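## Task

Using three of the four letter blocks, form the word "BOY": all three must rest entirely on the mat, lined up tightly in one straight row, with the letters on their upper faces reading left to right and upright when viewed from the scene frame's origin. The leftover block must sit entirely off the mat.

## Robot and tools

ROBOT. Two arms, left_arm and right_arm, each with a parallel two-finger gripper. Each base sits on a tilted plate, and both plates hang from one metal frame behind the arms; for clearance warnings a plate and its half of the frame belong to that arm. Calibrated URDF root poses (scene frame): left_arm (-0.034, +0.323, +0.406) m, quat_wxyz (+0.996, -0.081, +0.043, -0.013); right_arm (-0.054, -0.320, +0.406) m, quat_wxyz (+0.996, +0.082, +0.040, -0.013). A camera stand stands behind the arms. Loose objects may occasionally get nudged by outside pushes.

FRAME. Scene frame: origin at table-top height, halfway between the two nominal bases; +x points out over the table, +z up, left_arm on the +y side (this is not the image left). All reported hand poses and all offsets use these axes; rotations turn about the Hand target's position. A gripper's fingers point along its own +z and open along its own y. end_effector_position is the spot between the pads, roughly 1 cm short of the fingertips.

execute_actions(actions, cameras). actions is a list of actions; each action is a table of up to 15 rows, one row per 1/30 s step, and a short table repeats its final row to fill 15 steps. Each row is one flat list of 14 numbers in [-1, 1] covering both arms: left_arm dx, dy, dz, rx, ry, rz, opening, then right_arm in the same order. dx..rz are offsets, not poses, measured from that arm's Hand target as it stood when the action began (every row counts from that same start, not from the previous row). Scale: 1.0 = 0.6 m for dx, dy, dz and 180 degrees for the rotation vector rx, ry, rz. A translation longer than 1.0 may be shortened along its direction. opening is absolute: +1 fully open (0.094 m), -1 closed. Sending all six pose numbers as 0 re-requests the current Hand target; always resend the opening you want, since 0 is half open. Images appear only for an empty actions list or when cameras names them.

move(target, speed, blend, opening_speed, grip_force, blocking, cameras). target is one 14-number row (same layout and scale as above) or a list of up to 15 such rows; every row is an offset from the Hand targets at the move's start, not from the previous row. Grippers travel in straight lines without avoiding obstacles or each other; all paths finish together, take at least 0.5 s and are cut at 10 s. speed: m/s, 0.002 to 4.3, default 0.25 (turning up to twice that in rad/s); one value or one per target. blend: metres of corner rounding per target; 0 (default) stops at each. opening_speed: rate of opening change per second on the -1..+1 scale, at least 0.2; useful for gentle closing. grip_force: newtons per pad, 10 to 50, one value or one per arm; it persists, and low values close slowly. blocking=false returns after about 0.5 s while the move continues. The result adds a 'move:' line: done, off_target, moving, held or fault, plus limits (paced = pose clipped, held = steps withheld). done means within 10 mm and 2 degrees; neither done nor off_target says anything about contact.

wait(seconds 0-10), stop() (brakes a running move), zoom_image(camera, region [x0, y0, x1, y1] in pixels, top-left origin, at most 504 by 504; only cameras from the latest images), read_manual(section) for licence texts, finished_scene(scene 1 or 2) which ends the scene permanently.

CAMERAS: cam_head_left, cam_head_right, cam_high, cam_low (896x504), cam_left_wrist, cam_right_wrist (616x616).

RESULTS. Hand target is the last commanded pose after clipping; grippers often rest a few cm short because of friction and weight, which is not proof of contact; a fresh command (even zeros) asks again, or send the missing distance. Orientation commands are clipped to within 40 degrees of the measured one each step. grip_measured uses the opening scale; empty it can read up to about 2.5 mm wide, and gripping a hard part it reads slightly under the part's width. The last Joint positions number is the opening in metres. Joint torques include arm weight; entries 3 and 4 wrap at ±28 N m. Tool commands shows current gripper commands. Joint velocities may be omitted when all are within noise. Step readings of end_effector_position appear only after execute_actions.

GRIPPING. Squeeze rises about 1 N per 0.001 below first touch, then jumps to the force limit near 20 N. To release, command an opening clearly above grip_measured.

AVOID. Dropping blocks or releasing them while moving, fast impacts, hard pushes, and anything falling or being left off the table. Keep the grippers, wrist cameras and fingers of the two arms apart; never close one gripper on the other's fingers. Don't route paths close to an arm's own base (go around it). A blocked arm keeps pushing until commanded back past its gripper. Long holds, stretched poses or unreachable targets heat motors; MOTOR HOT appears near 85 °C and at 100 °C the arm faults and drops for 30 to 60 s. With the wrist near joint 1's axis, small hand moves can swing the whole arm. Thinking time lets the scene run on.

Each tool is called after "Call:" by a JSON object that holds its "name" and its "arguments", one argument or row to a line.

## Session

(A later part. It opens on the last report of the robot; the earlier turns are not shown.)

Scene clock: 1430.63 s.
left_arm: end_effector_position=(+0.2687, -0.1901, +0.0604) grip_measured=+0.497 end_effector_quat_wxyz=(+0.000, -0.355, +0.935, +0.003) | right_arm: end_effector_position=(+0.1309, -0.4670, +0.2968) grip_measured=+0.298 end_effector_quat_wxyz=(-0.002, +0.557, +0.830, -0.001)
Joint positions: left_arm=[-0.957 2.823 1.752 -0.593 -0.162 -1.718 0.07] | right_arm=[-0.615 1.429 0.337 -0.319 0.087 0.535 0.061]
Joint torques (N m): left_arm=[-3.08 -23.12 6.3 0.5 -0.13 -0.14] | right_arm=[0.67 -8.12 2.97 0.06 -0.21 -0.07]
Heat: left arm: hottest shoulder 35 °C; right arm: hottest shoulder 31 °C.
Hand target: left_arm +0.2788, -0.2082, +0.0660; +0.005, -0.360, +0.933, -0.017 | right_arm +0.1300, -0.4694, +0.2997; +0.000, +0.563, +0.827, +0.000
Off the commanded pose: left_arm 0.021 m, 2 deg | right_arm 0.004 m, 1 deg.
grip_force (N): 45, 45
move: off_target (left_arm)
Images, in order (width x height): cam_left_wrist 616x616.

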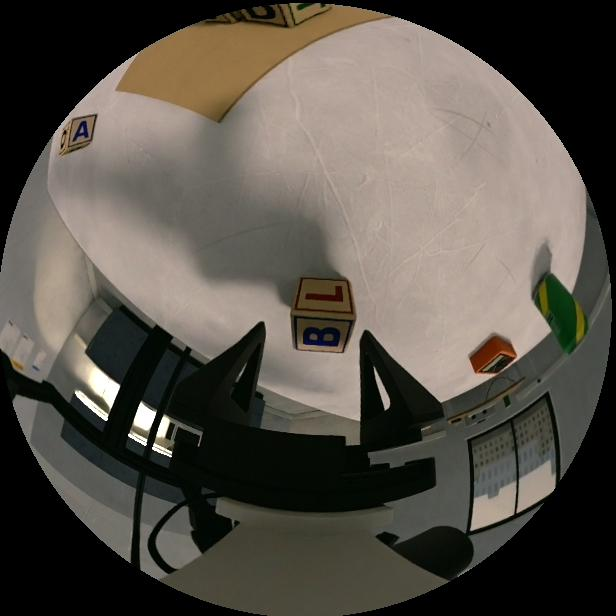

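Call:
{"name": "move", "arguments": {
  "target": [-0.0043,-0.0137,-0.055,0,0,0,0.5,0,0,0,0,0,0,0.3],
  "speed": 0.06,
  "cameras": ["cam_left_wrist","cam_low"]
}}

Call:
{"name": "zoom_image", "arguments": {
  "camera": "cam_left_wrist",
  "region": [210, 240, 430, 460]
}}

Call:
{"name": "zoom_image", "arguments": {
  "camera": "cam_low",
  "region": [390, 260, 480, 340]
}}

Scene clock: 1455.07 s.
left_arm: end_effector_position=(+0.2688, -0.1994, +0.0291) grip_measured=+0.497 end_effector_quat_wxyz=(+0.000, -0.356, +0.935, +0.000) | right_arm: end_effector_position=(+0.1309, -0.4670, +0.2968) grip_measured=+0.298 end_effector_quat_wxyz=(-0.002, +0.557, +0.830, -0.001)
Joint positions: left_arm=[-0.957 2.907 1.839 -0.589 -0.162 -1.718 0.07] | right_arm=[-0.615 1.429 0.337 -0.319 0.087 0.535 0.061]
Joint torques (N m): left_arm=[-3.31 -23.12 6.31 0.38 -0.12 -0.16] | right_arm=[0.85 -8.35 2.92 0.09 -0.21 -0.05]
Heat: left arm: hottest shoulder 38 °C; right arm: hottest shoulder 31 °C.
Hand target: left_arm +0.2762, -0.2164, +0.0330; +0.005, -0.360, +0.933, -0.017 | right_arm +0.1300, -0.4694, +0.2997; +0.000, +0.563, +0.827, +0.000
Off the commanded pose: left_arm 0.019 m, 2 deg | right_arm 0.004 m, 1 deg.
grip_force (N): 45, 45
move: off_target (left_arm)
Images, in order (width x height): cam_low 896x504, cam_left_wrist 616x616.

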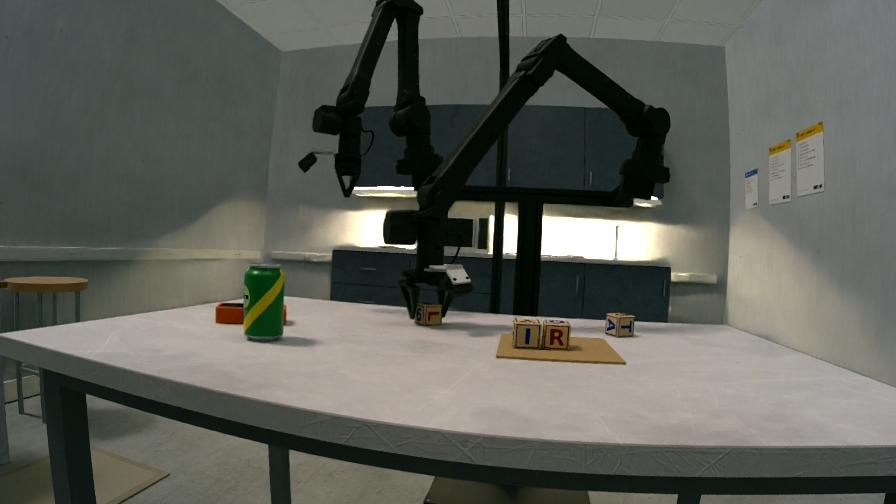

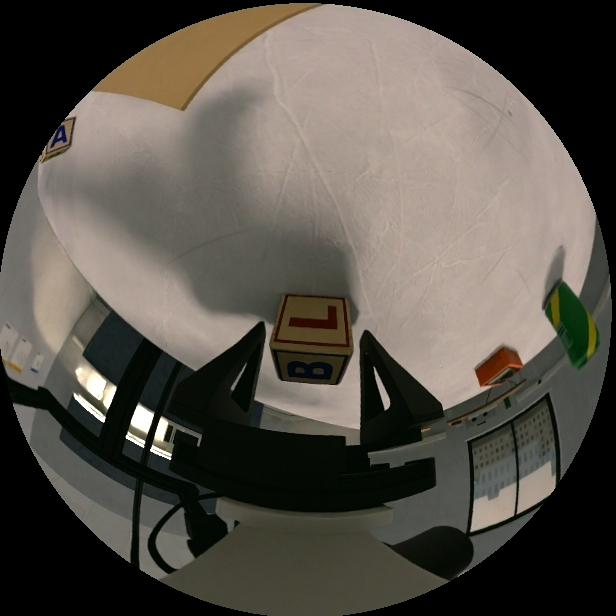

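Scaled by 2.291 from the camera's 616x616 image, which has a finer 880x880 frame.

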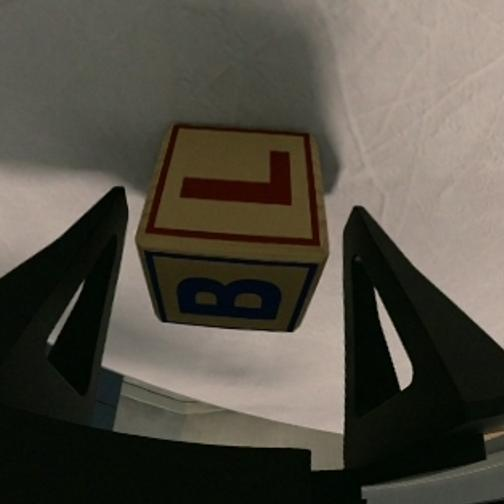

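Scaled by 5.600 from the camera's 896x504 image, which has a finer 1280x720 frame.

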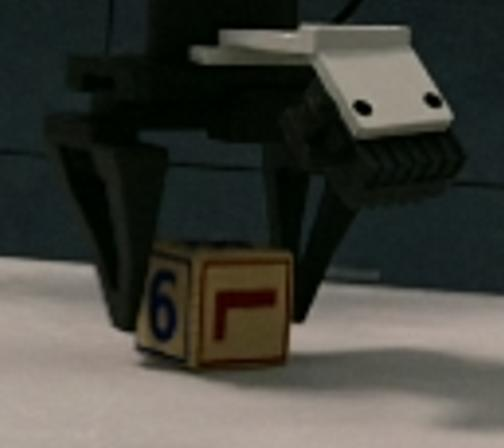

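Call:
{"name": "move", "arguments": {
  "target": [0,0,0,0,0,0,-0.35,0,0,0,0,0,0,0.3],
  "speed": 0.05,
  "opening_speed": 0.6,
  "cameras": ["cam_left_wrist"]
}}

Call:
{"name": "zoom_image", "arguments": {
  "camera": "cam_left_wrist",
  "region": [210, 240, 430, 460]
}}

Scene clock: 1469.63 s.
left_arm: end_effector_position=(+0.2688, -0.1994, +0.0291) grip_measured=-0.069 end_effector_quat_wxyz=(+0.000, -0.356, +0.935, +0.000) | right_arm: end_effector_position=(+0.1309, -0.4670, +0.2968) grip_measured=+0.298 end_effector_quat_wxyz=(-0.002, +0.557, +0.830, -0.001)
Joint positions: left_arm=[-0.957 2.907 1.839 -0.589 -0.162 -1.718 0.044] | right_arm=[-0.615 1.429 0.337 -0.319 0.087 0.535 0.061]
Joint torques (N m): left_arm=[-3.25 -23.18 6.32 0.39 -0.12 -0.16] | right_arm=[0.97 -8.12 2.91 -0.05 -0.22 -0.05]
Heat: left arm: hottest shoulder 38 °C; right arm: hottest shoulder 31 °C.
Hand target: left_arm +0.2762, -0.2164, +0.0330; +0.005, -0.360, +0.933, -0.017 | right_arm +0.1300, -0.4694, +0.2997; +0.000, +0.563, +0.827, +0.000
Off the commanded pose: left_arm 0.019 m, 2 deg | right_arm 0.004 m, 1 deg.
grip_force (N): 45, 45
move: off_target (left_arm)
Images, in order (width x height): cam_left_wrist 616x616.

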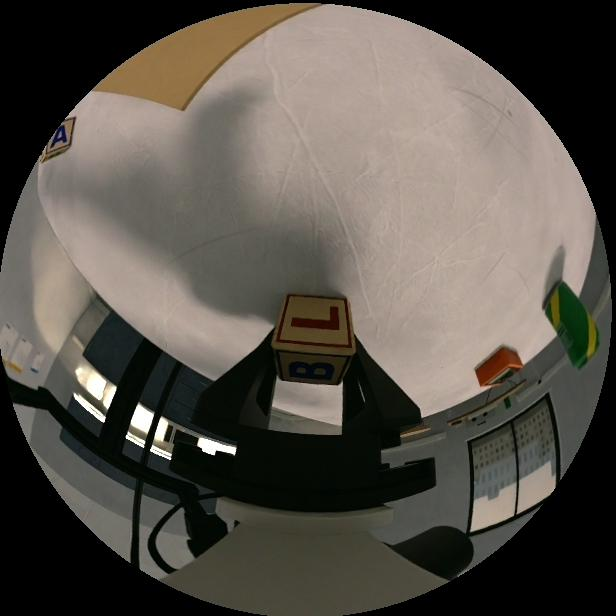

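Scaled by 2.291 from the camera's 616x616 image, which has a finer 880x880 frame.

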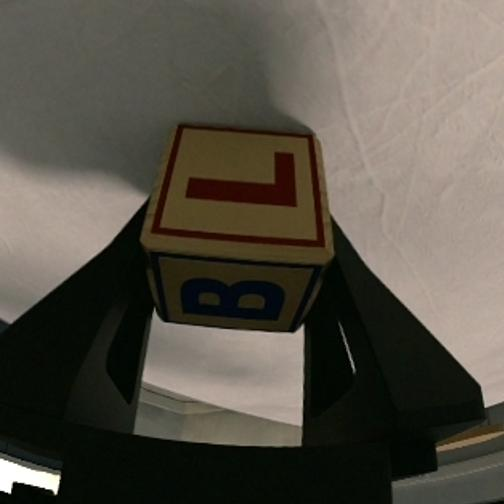

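Call:
{"name": "move", "arguments": {
  "target": [
    [0,0,0.05,0,0,0,-0.35,0,0,0,0,0,0,0.3],
    [0,0,0.24,0,0,0,-0.35,0,0,0,0,0,0,0.3],
    [0.298,0.524,0.23,0.018,-0.0211,-0.7356,-0.35,0,0,0,0,0,0,0.3]
  ],
  "speed": [0.08,0.2,0.4],
  "blend": [0.02,0.04,0],
  "cameras": ["all"]
}}

Scene clock: 1501.07 s.
left_arm: end_effector_position=(+0.4385, +0.1004, +0.1527) grip_measured=-0.069 end_effector_quat_wxyz=(-0.004, +0.707, +0.707, -0.007) | right_arm: end_effector_position=(+0.1309, -0.4670, +0.2968) grip_measured=+0.298 end_effector_quat_wxyz=(-0.002, +0.557, +0.830, -0.001)
Joint positions: left_arm=[-0.384 2.391 1.311 -0.486 -0.172 1.161 0.044] | right_arm=[-0.615 1.429 0.337 -0.319 0.087 0.535 0.061]
Joint torques (N m): left_arm=[-2.55 -23.59 3.07 0.61 0.27 0.08] | right_arm=[0.79 -7.94 2.95 0.08 -0.18 -0.06]
Heat: left arm: hottest shoulder 38 °C; right arm: hottest shoulder 31 °C.
Hand target: left_arm +0.4549, +0.0979, +0.1710; +0.019, +0.709, +0.705, +0.000 | right_arm +0.1300, -0.4694, +0.2997; +0.000, +0.563, +0.827, +0.000
Off the commanded pose: left_arm 0.025 m, 3 deg | right_arm 0.004 m, 1 deg.
grip_force (N): 45, 45
move: off_target (left_arm); blend cut to 0.0147 m at target 1

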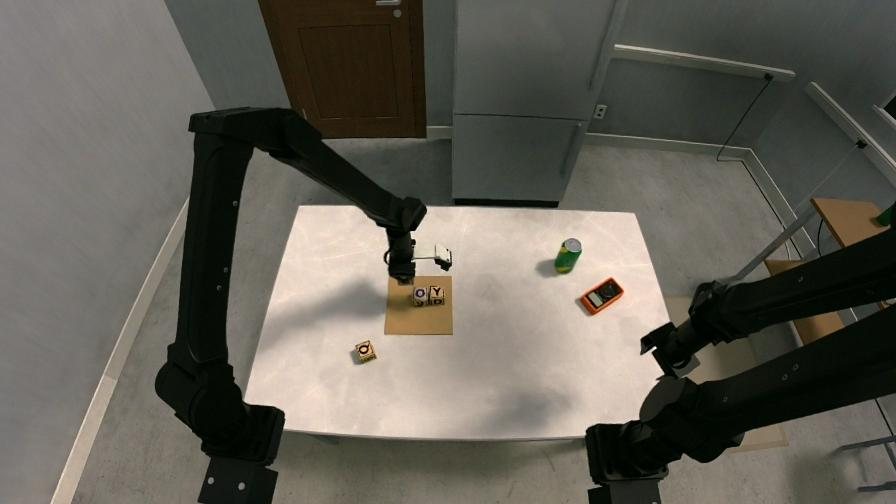

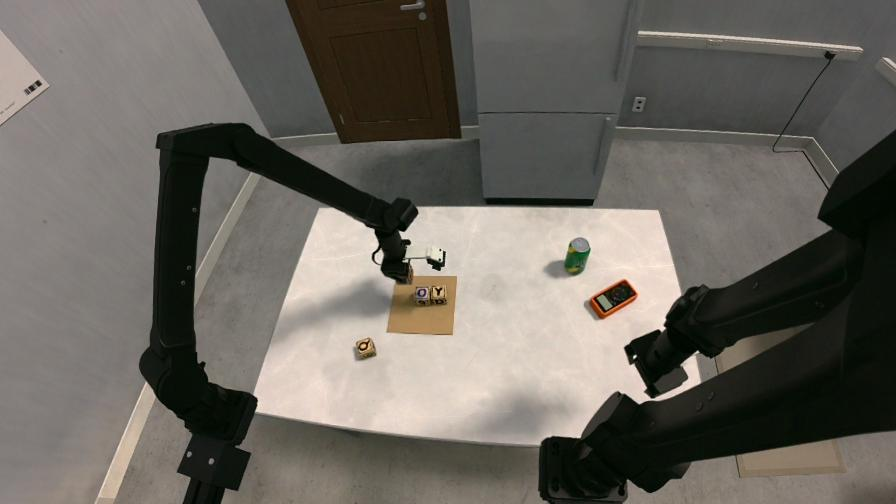

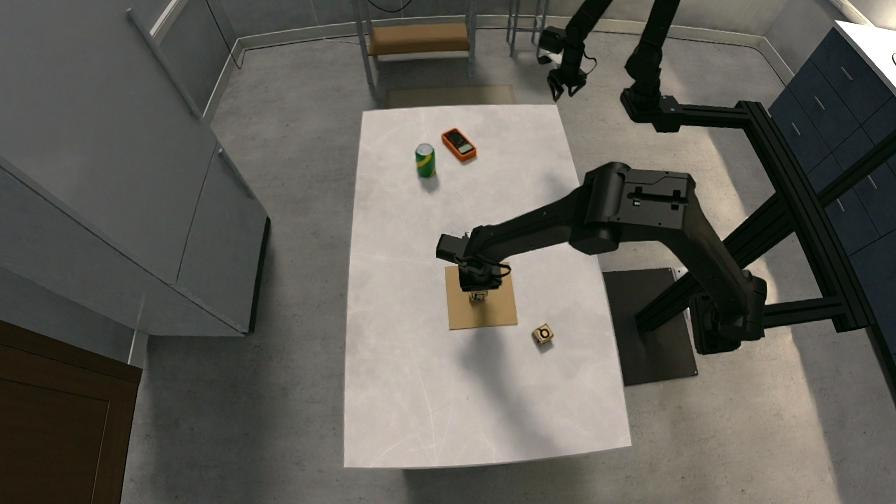

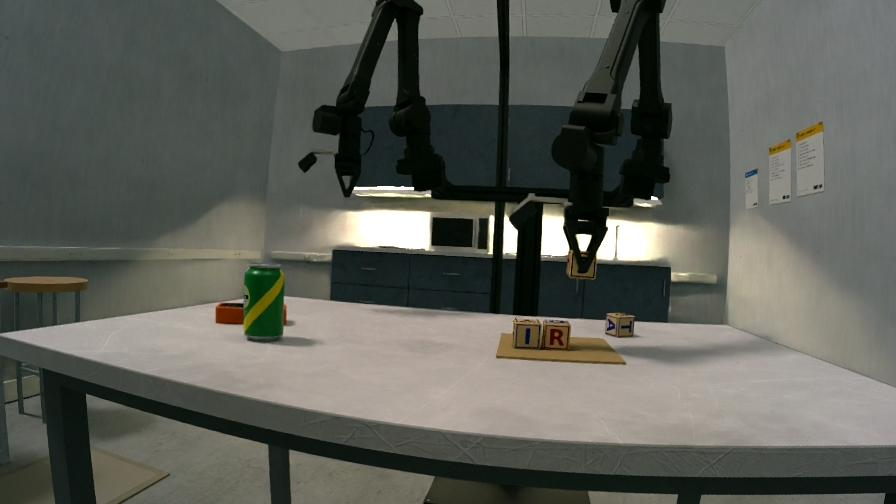

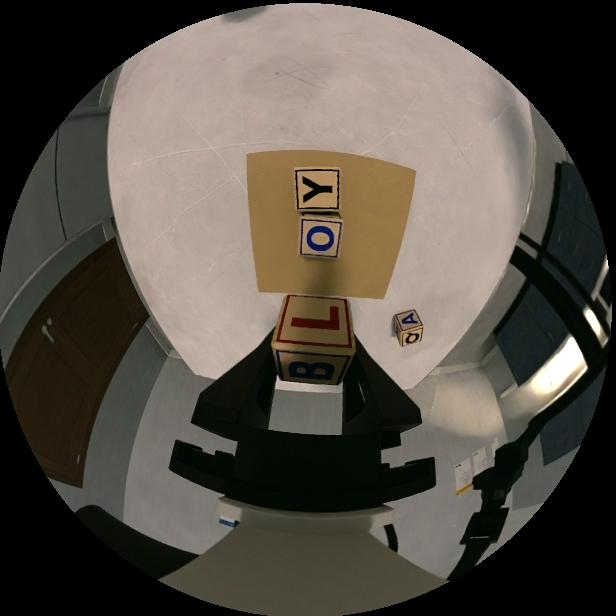

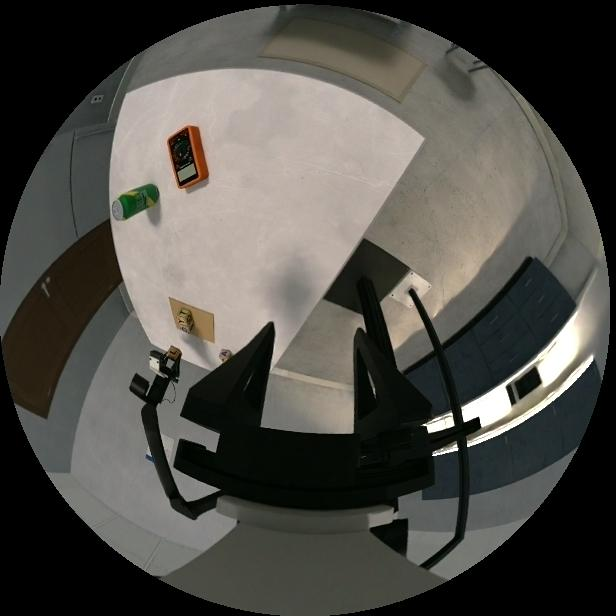

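Call:
{"name": "move", "arguments": {
  "target": [0.0132,-0.0015,-0.1967,0,0,0,-0.35,0,0,0,0,0,0,0.3],
  "speed": 0.12,
  "cameras": ["cam_left_wrist","cam_low"]
}}

Call:
{"name": "zoom_image", "arguments": {
  "camera": "cam_left_wrist",
  "region": [220, 180, 420, 380]
}}

Call:
{"name": "zoom_image", "arguments": {
  "camera": "cam_low",
  "region": [490, 280, 630, 380]
}}

Scene clock: 1514.57 s.
left_arm: end_effector_position=(+0.4625, +0.0949, +0.0742) grip_measured=-0.069 end_effector_quat_wxyz=(+0.019, +0.708, +0.706, +0.001) | right_arm: end_effector_position=(+0.1309, -0.4670, +0.2968) grip_measured=+0.298 end_effector_quat_wxyz=(-0.002, +0.557, +0.830, -0.001)
Joint positions: left_arm=[-0.348 2.584 1.444 -0.372 -0.168 1.208 0.044] | right_arm=[-0.615 1.429 0.337 -0.319 0.087 0.535 0.061]
Joint torques (N m): left_arm=[-2.08 -17.38 4.77 1.14 0.23 0.06] | right_arm=[0.85 -7.94 2.95 0.01 -0.21 -0.04]
Heat: left arm: hottest shoulder 37 °C; right arm: hottest shoulder 31 °C.
Hand target: left_arm +0.4629, +0.0970, +0.0531; +0.019, +0.709, +0.705, +0.000 | right_arm +0.1300, -0.4694, +0.2997; +0.000, +0.563, +0.827, +0.000
Off the commanded pose: left_arm 0.021 m, 0 deg | right_arm 0.004 m, 1 deg.
grip_force (N): 45, 45
move: off_target (left_arm)
Images, in order (width x height): cam_low 896x504, cam_left_wrist 616x616.

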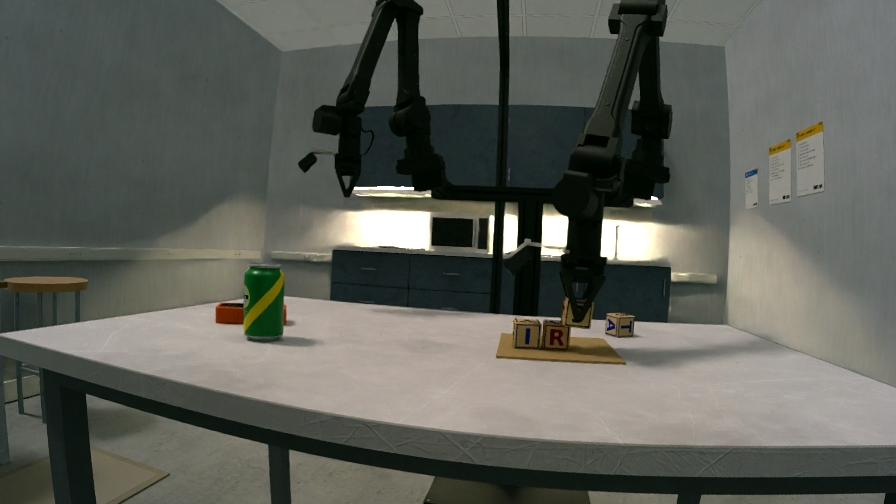

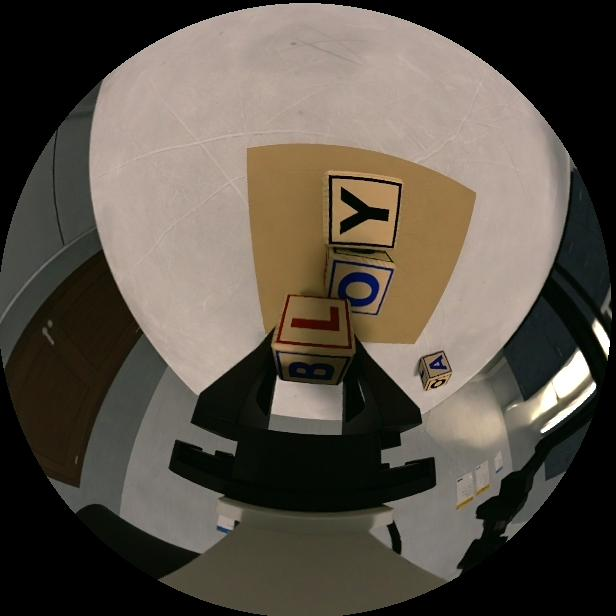

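Scaled by 2.520 from the camera's 616x616 image, which has a finer 880x880 frame.

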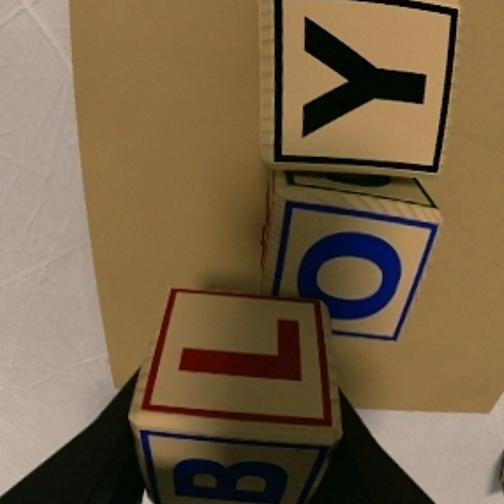

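Scaled by 3.600 from the camera's 896x504 image, which has a finer 1280x720 frame.

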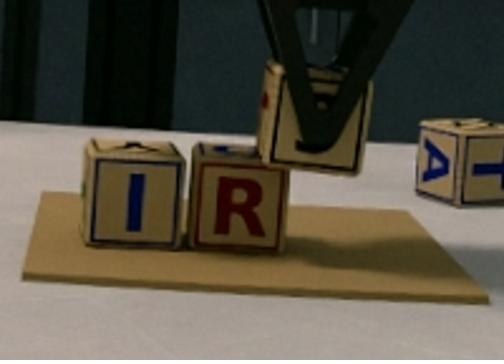

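Call:
{"name": "move", "arguments": {
  "target": [
    [0,0,0.1,0,0,0,-0.35,0,0,0,0,0,0,0.3],
    [0,0.045,0.12,0,0,0,-0.35,0,0,0,0,0,0,0.3]
  ],
  "speed": [0.1,0.1],
  "blend": [0.01,0],
  "cameras": ["cam_left_wrist","cam_low"]
}}

Call:
{"name": "zoom_image", "arguments": {
  "camera": "cam_left_wrist",
  "region": [220, 120, 440, 340]
}}

Call:
{"name": "zoom_image", "arguments": {
  "camera": "cam_low",
  "region": [490, 260, 630, 380]
}}

Scene clock: 1557.20 s.
left_arm: end_effector_position=(+0.4520, +0.1248, +0.1096) grip_measured=-0.070 end_effector_quat_wxyz=(+0.008, +0.705, +0.709, -0.003) | right_arm: end_effector_position=(+0.1309, -0.4670, +0.2968) grip_measured=+0.298 end_effector_quat_wxyz=(-0.002, +0.557, +0.830, -0.001)
Joint positions: left_arm=[-0.316 2.475 1.34 -0.395 -0.167 1.228 0.044] | right_arm=[-0.615 1.429 0.337 -0.319 0.087 0.535 0.061]
Joint torques (N m): left_arm=[-2.61 -23.18 2.7 -0.18 0.26 0.09] | right_arm=[1.14 -8 2.95 0.02 -0.22 -0.03]
Heat: left arm: hottest shoulder 36 °C; right arm: hottest shoulder 31 °C.
Hand target: left_arm +0.4628, +0.1241, +0.1249; +0.019, +0.709, +0.705, +0.000 | right_arm +0.1300, -0.4694, +0.2997; +0.000, +0.563, +0.827, +0.000
Off the commanded pose: left_arm 0.019 m, 1 deg | right_arm 0.004 m, 1 deg.
grip_force (N): 45, 45
move: off_target (left_arm)
Images, in order (width x height): cam_low 896x504, cam_left_wrist 616x616.

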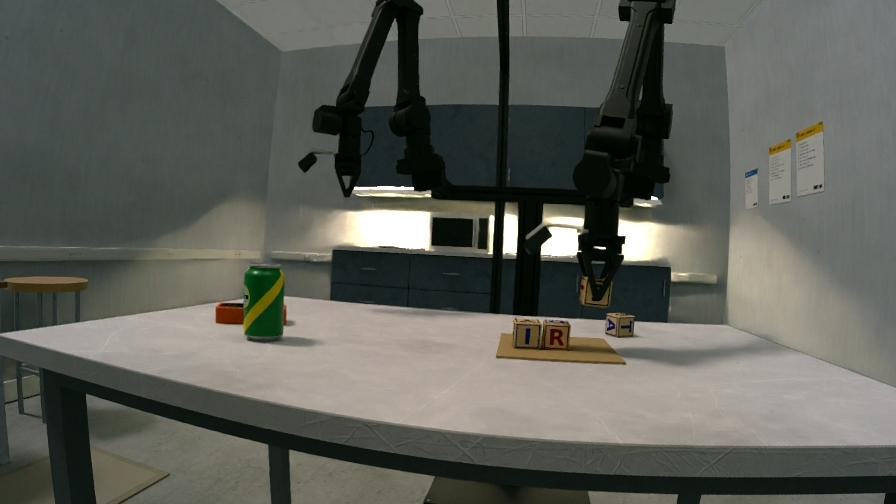

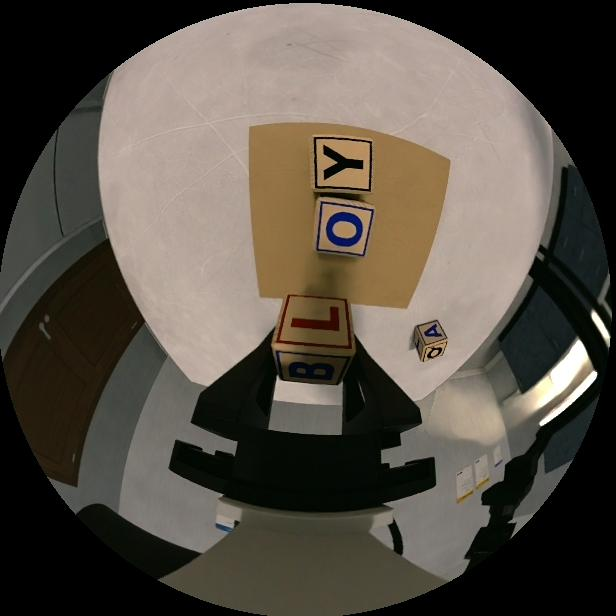

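Scaled by 2.291 from the camera's 616x616 image, which has a finer 880x880 frame.

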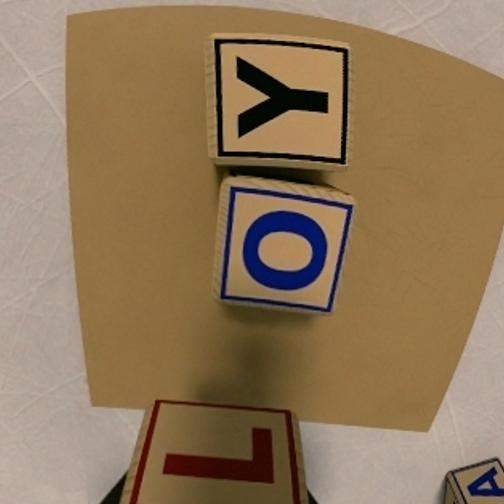

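Scaled by 3.600 from the camera's 896x504 image, which has a finer 1280x720 frame.

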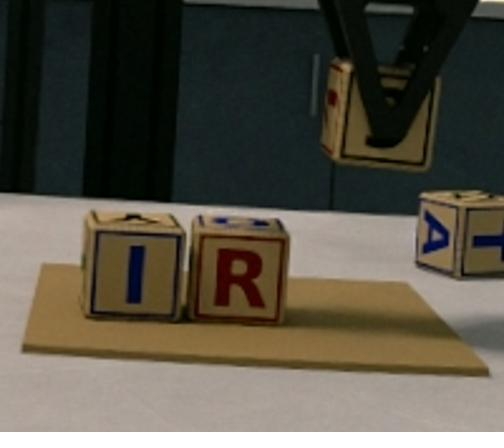

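Call:
{"name": "move", "arguments": {
  "target": [0,-0.0285,-0.109,0,0,0,-0.35,0,0,0,0,0,0,0.3],
  "speed": 0.1,
  "cameras": ["cam_left_wrist","cam_low"]
}}

Call:
{"name": "zoom_image", "arguments": {
  "camera": "cam_left_wrist",
  "region": [230, 120, 450, 340]
}}

Call:
{"name": "zoom_image", "arguments": {
  "camera": "cam_low",
  "region": [490, 280, 630, 380]
}}

Scene clock: 1576.57 s.
left_arm: end_effector_position=(+0.4480, +0.1160, +0.0567) grip_measured=-0.070 end_effector_quat_wxyz=(+0.002, +0.706, +0.708, -0.006) | right_arm: end_effector_position=(+0.1309, -0.4670, +0.2968) grip_measured=+0.298 end_effector_quat_wxyz=(-0.002, +0.557, +0.830, -0.001)
Joint positions: left_arm=[-0.316 2.607 1.424 -0.36 -0.167 1.229 0.044] | right_arm=[-0.615 1.429 0.337 -0.319 0.087 0.535 0.061]
Joint torques (N m): left_arm=[-3.31 -20.42 4.25 0.68 0.25 0.01] | right_arm=[0.85 -7.94 2.92 0.14 -0.19 -0.03]
Heat: left arm: hottest shoulder 35 °C; right arm: hottest shoulder 31 °C.
Hand target: left_arm +0.4630, +0.1070, +0.0596; +0.019, +0.709, +0.705, +0.000 | right_arm +0.1300, -0.4694, +0.2997; +0.000, +0.563, +0.827, +0.000
Off the commanded pose: left_arm 0.018 m, 2 deg | right_arm 0.004 m, 1 deg.
grip_force (N): 45, 45
move: off_target (left_arm)
Images, in order (width x height): cam_low 896x504, cam_left_wrist 616x616.

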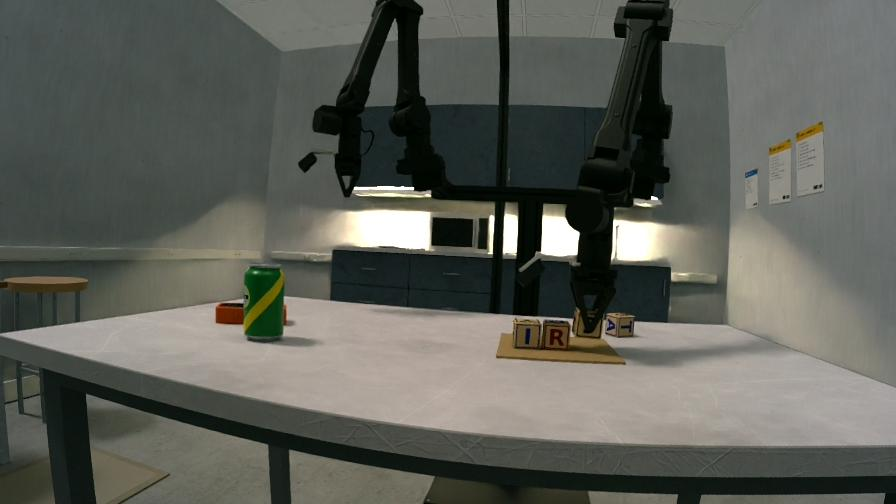

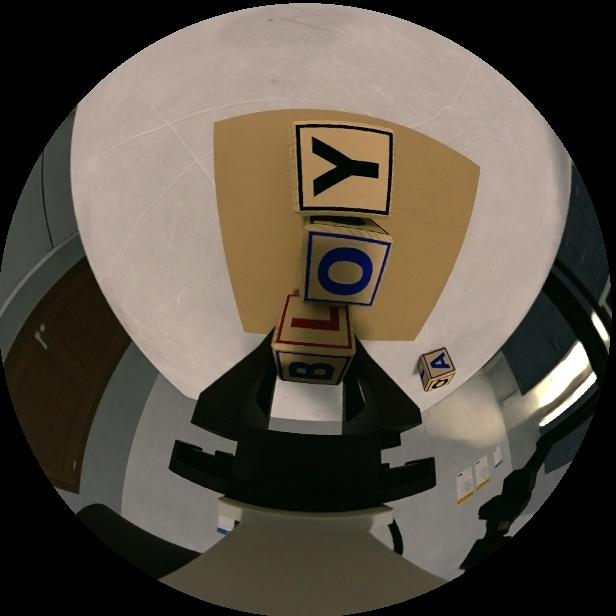

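Scaled by 2.291 from the camera's 616x616 image, which has a finer 880x880 frame.

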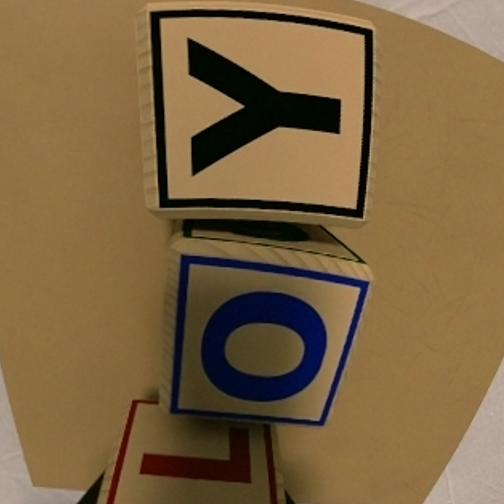

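Scaled by 3.600 from the camera's 896x504 image, which has a finer 1280x720 frame.

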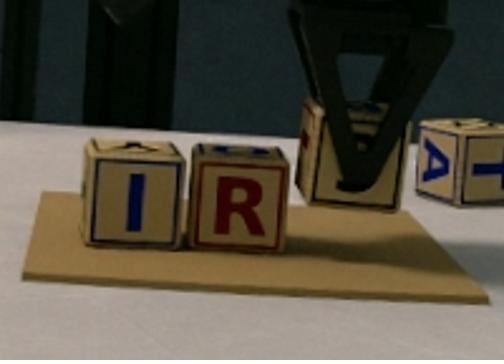

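Call:
{"name": "wait", "arguments": {
  "seconds": 0,
  "cameras": ["cam_head_left","cam_head_right","cam_high"]
}}

Call:
{"name": "zoom_image", "arguments": {
  "camera": "cam_head_left",
  "region": [370, 250, 470, 350]
}}

Call:
{"name": "zoom_image", "arguments": {
  "camera": "cam_high",
  "region": [430, 240, 530, 340]
}}

Scene clock: 1606.17 s.
left_arm: end_effector_position=(+0.4480, +0.1160, +0.0567) grip_measured=-0.070 end_effector_quat_wxyz=(+0.002, +0.706, +0.708, -0.006) | right_arm: end_effector_position=(+0.1309, -0.4670, +0.2968) grip_measured=+0.298 end_effector_quat_wxyz=(-0.002, +0.557, +0.830, -0.001)
Joint positions: left_arm=[-0.316 2.607 1.424 -0.36 -0.167 1.229 0.044] | right_arm=[-0.615 1.429 0.337 -0.319 0.087 0.535 0.061]
Joint torques (N m): left_arm=[-3.31 -20.72 4.25 0.68 0.25 0.01] | right_arm=[0.85 -8.35 2.81 0.14 -0.19 -0.02]
Heat: left arm: hottest shoulder 36 °C; right arm: hottest shoulder 30 °C.
Hand target: left_arm +0.4630, +0.1070, +0.0596; +0.019, +0.709, +0.705, +0.000 | right_arm +0.1300, -0.4694, +0.2997; +0.000, +0.563, +0.827, +0.000
Tool commands: left_gripper/opening=-0.35 right_gripper/opening=+0.3
Off the commanded pose: left_arm 0.018 m, 2 deg | right_arm 0.004 m, 1 deg.
grip_force (N): 45, 45
Images, in order (width x height): cam_head_left 896x504, cam_head_right 896x504, cam_high 896x504.

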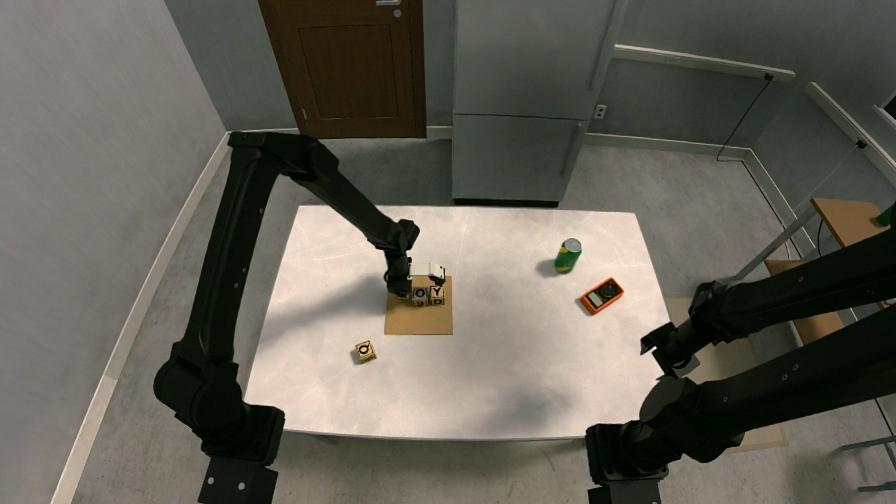

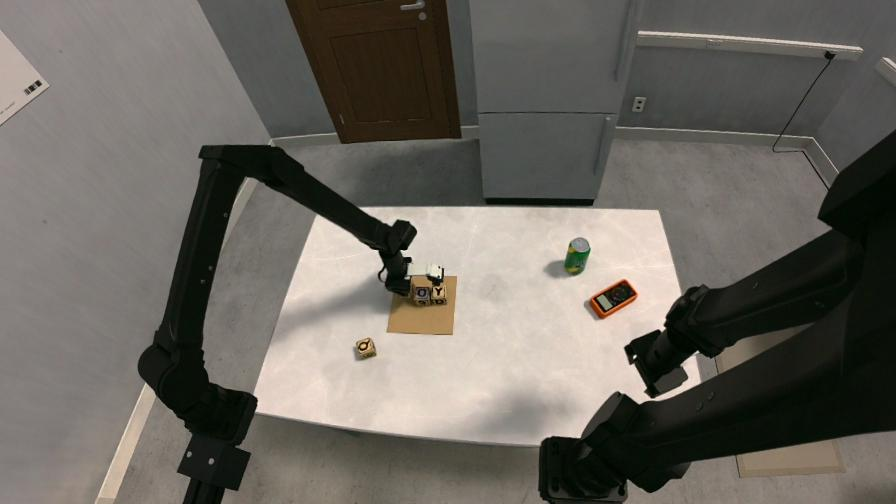

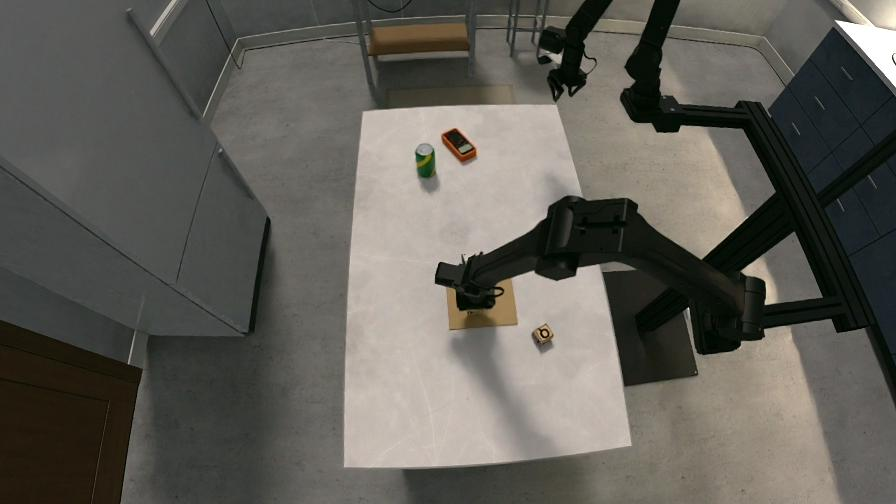

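Scaled by 5.040 from the camera's 896x504 image, which has a finer 1280x720 frame.

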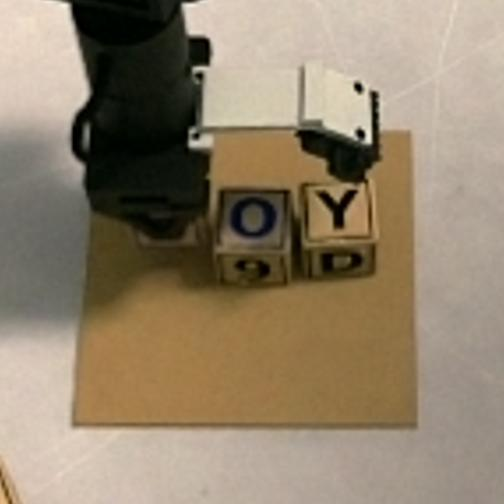

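Scaled by 5.040 from the camera's 896x504 image, which has a finer 1280x720 frame.

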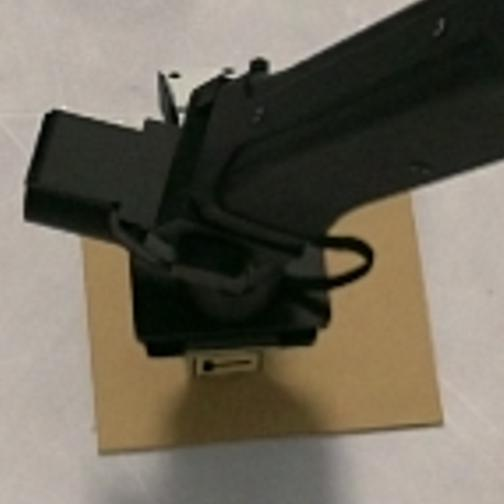

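Call:
{"name": "zoom_image", "arguments": {
  "camera": "cam_head_left",
  "region": [385, 275, 455, 315]
}}

Call:
{"name": "zoom_image", "arguments": {
  "camera": "cam_head_right",
  "region": [385, 275, 465, 320]
}}

Scaled by 7.200 from the camera's 896x504 image, which has a finer 1280x720 frame.

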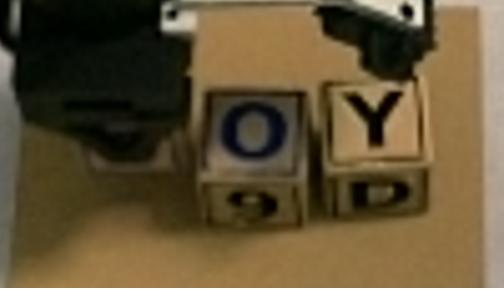

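Scaled by 6.300 from the camera's 896x504 image, which has a finer 1280x720 frame.

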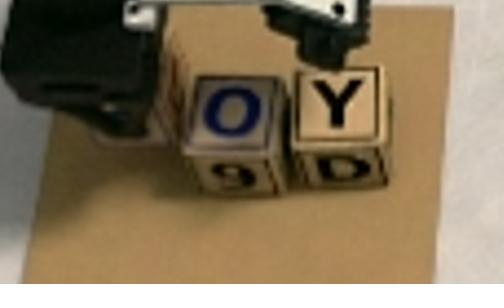

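Call:
{"name": "move", "arguments": {
  "target": [-0.0028,-0.0058,-0.0352,0,0,0,-0.35,0,0,0,0,0,0,0.3],
  "speed": 0.05,
  "cameras": ["cam_left_wrist","cam_low","cam_head_left"]
}}

Call:
{"name": "zoom_image", "arguments": {
  "camera": "cam_left_wrist",
  "region": [230, 120, 450, 340]
}}

Call:
{"name": "zoom_image", "arguments": {
  "camera": "cam_low",
  "region": [490, 300, 630, 370]
}}

Scene clock: 1666.20 s.
left_arm: end_effector_position=(+0.4474, +0.1124, +0.0369) grip_measured=-0.070 end_effector_quat_wxyz=(+0.003, +0.706, +0.708, -0.006) | right_arm: end_effector_position=(+0.1309, -0.4670, +0.2968) grip_measured=+0.298 end_effector_quat_wxyz=(-0.002, +0.557, +0.830, -0.001)
Joint positions: left_arm=[-0.316 2.656 1.457 -0.342 -0.167 1.229 0.044] | right_arm=[-0.615 1.429 0.337 -0.319 0.087 0.535 0.061]
Joint torques (N m): left_arm=[-3.37 -20.25 4.16 0.65 0.25 0.01] | right_arm=[0.91 -8.18 3 0.13 -0.19 -0.06]
Heat: left arm: hottest shoulder 37 °C; right arm: hottest shoulder 30 °C.
Hand target: left_arm +0.4611, +0.1036, +0.0384; +0.019, +0.709, +0.705, +0.000 | right_arm +0.1300, -0.4694, +0.2997; +0.000, +0.563, +0.827, +0.000
Off the commanded pose: left_arm 0.017 m, 2 deg | right_arm 0.004 m, 1 deg.
grip_force (N): 45, 45
move: off_target (left_arm)
Images, in order (width x height): cam_head_left 896x504, cam_low 896x504, cam_left_wrist 616x616.

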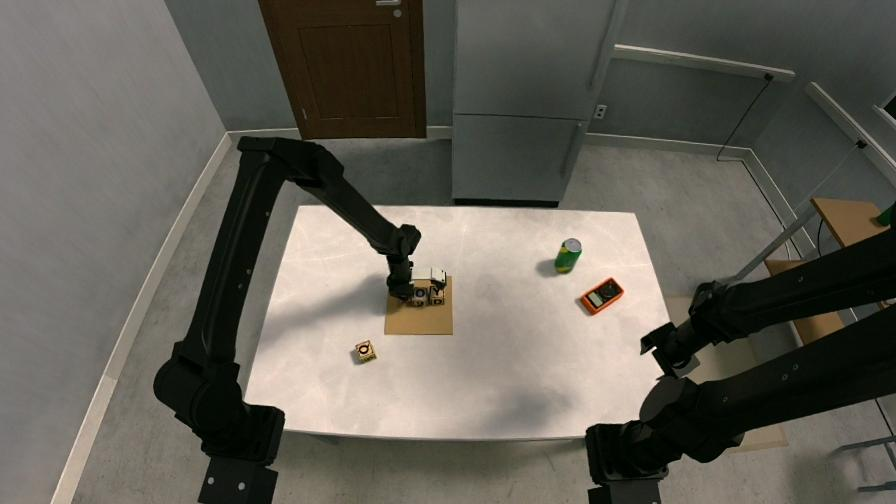

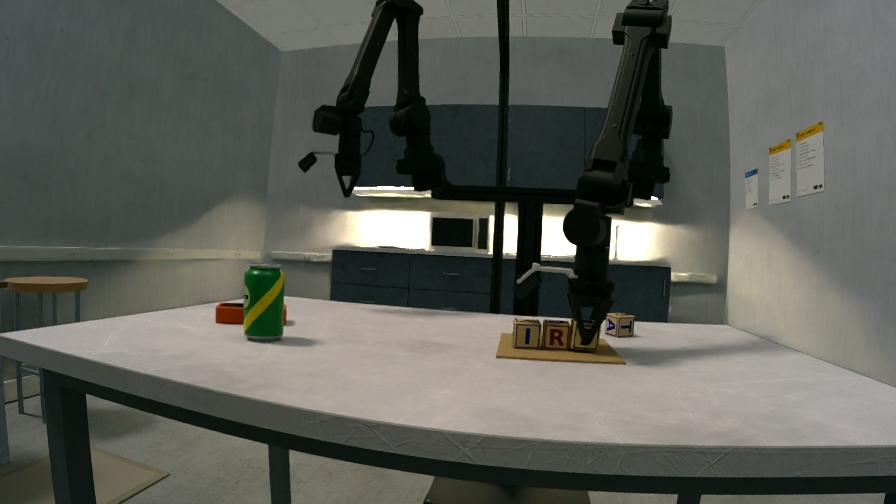

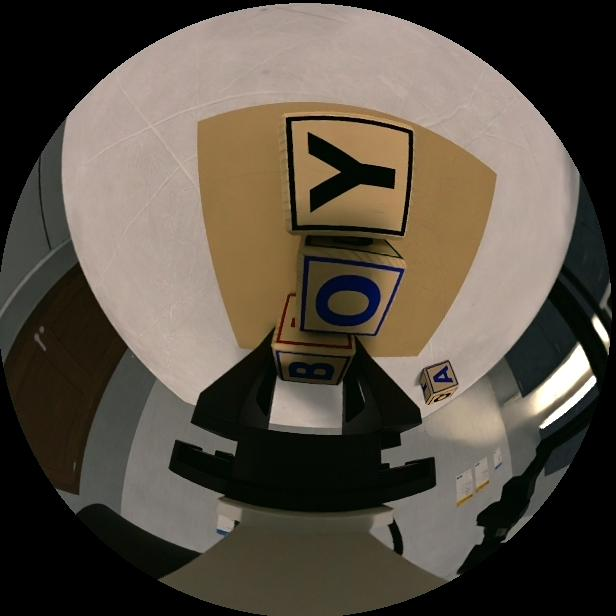

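Scaled by 2.291 from the camera's 616x616 image, which has a finer 880x880 frame.

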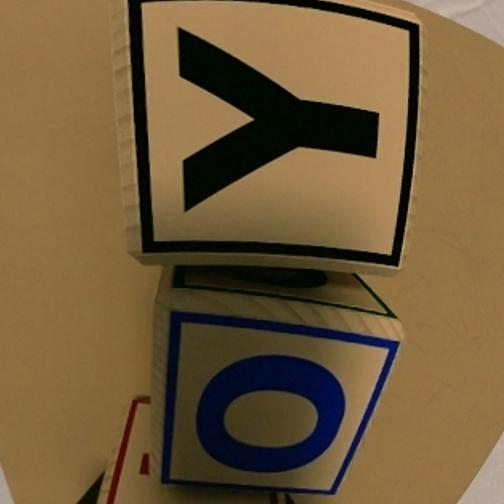

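Scaled by 3.600 from the camera's 896x504 image, which has a finer 1280x720 frame.

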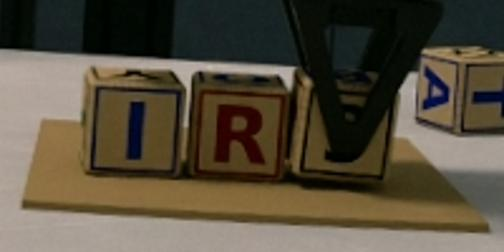

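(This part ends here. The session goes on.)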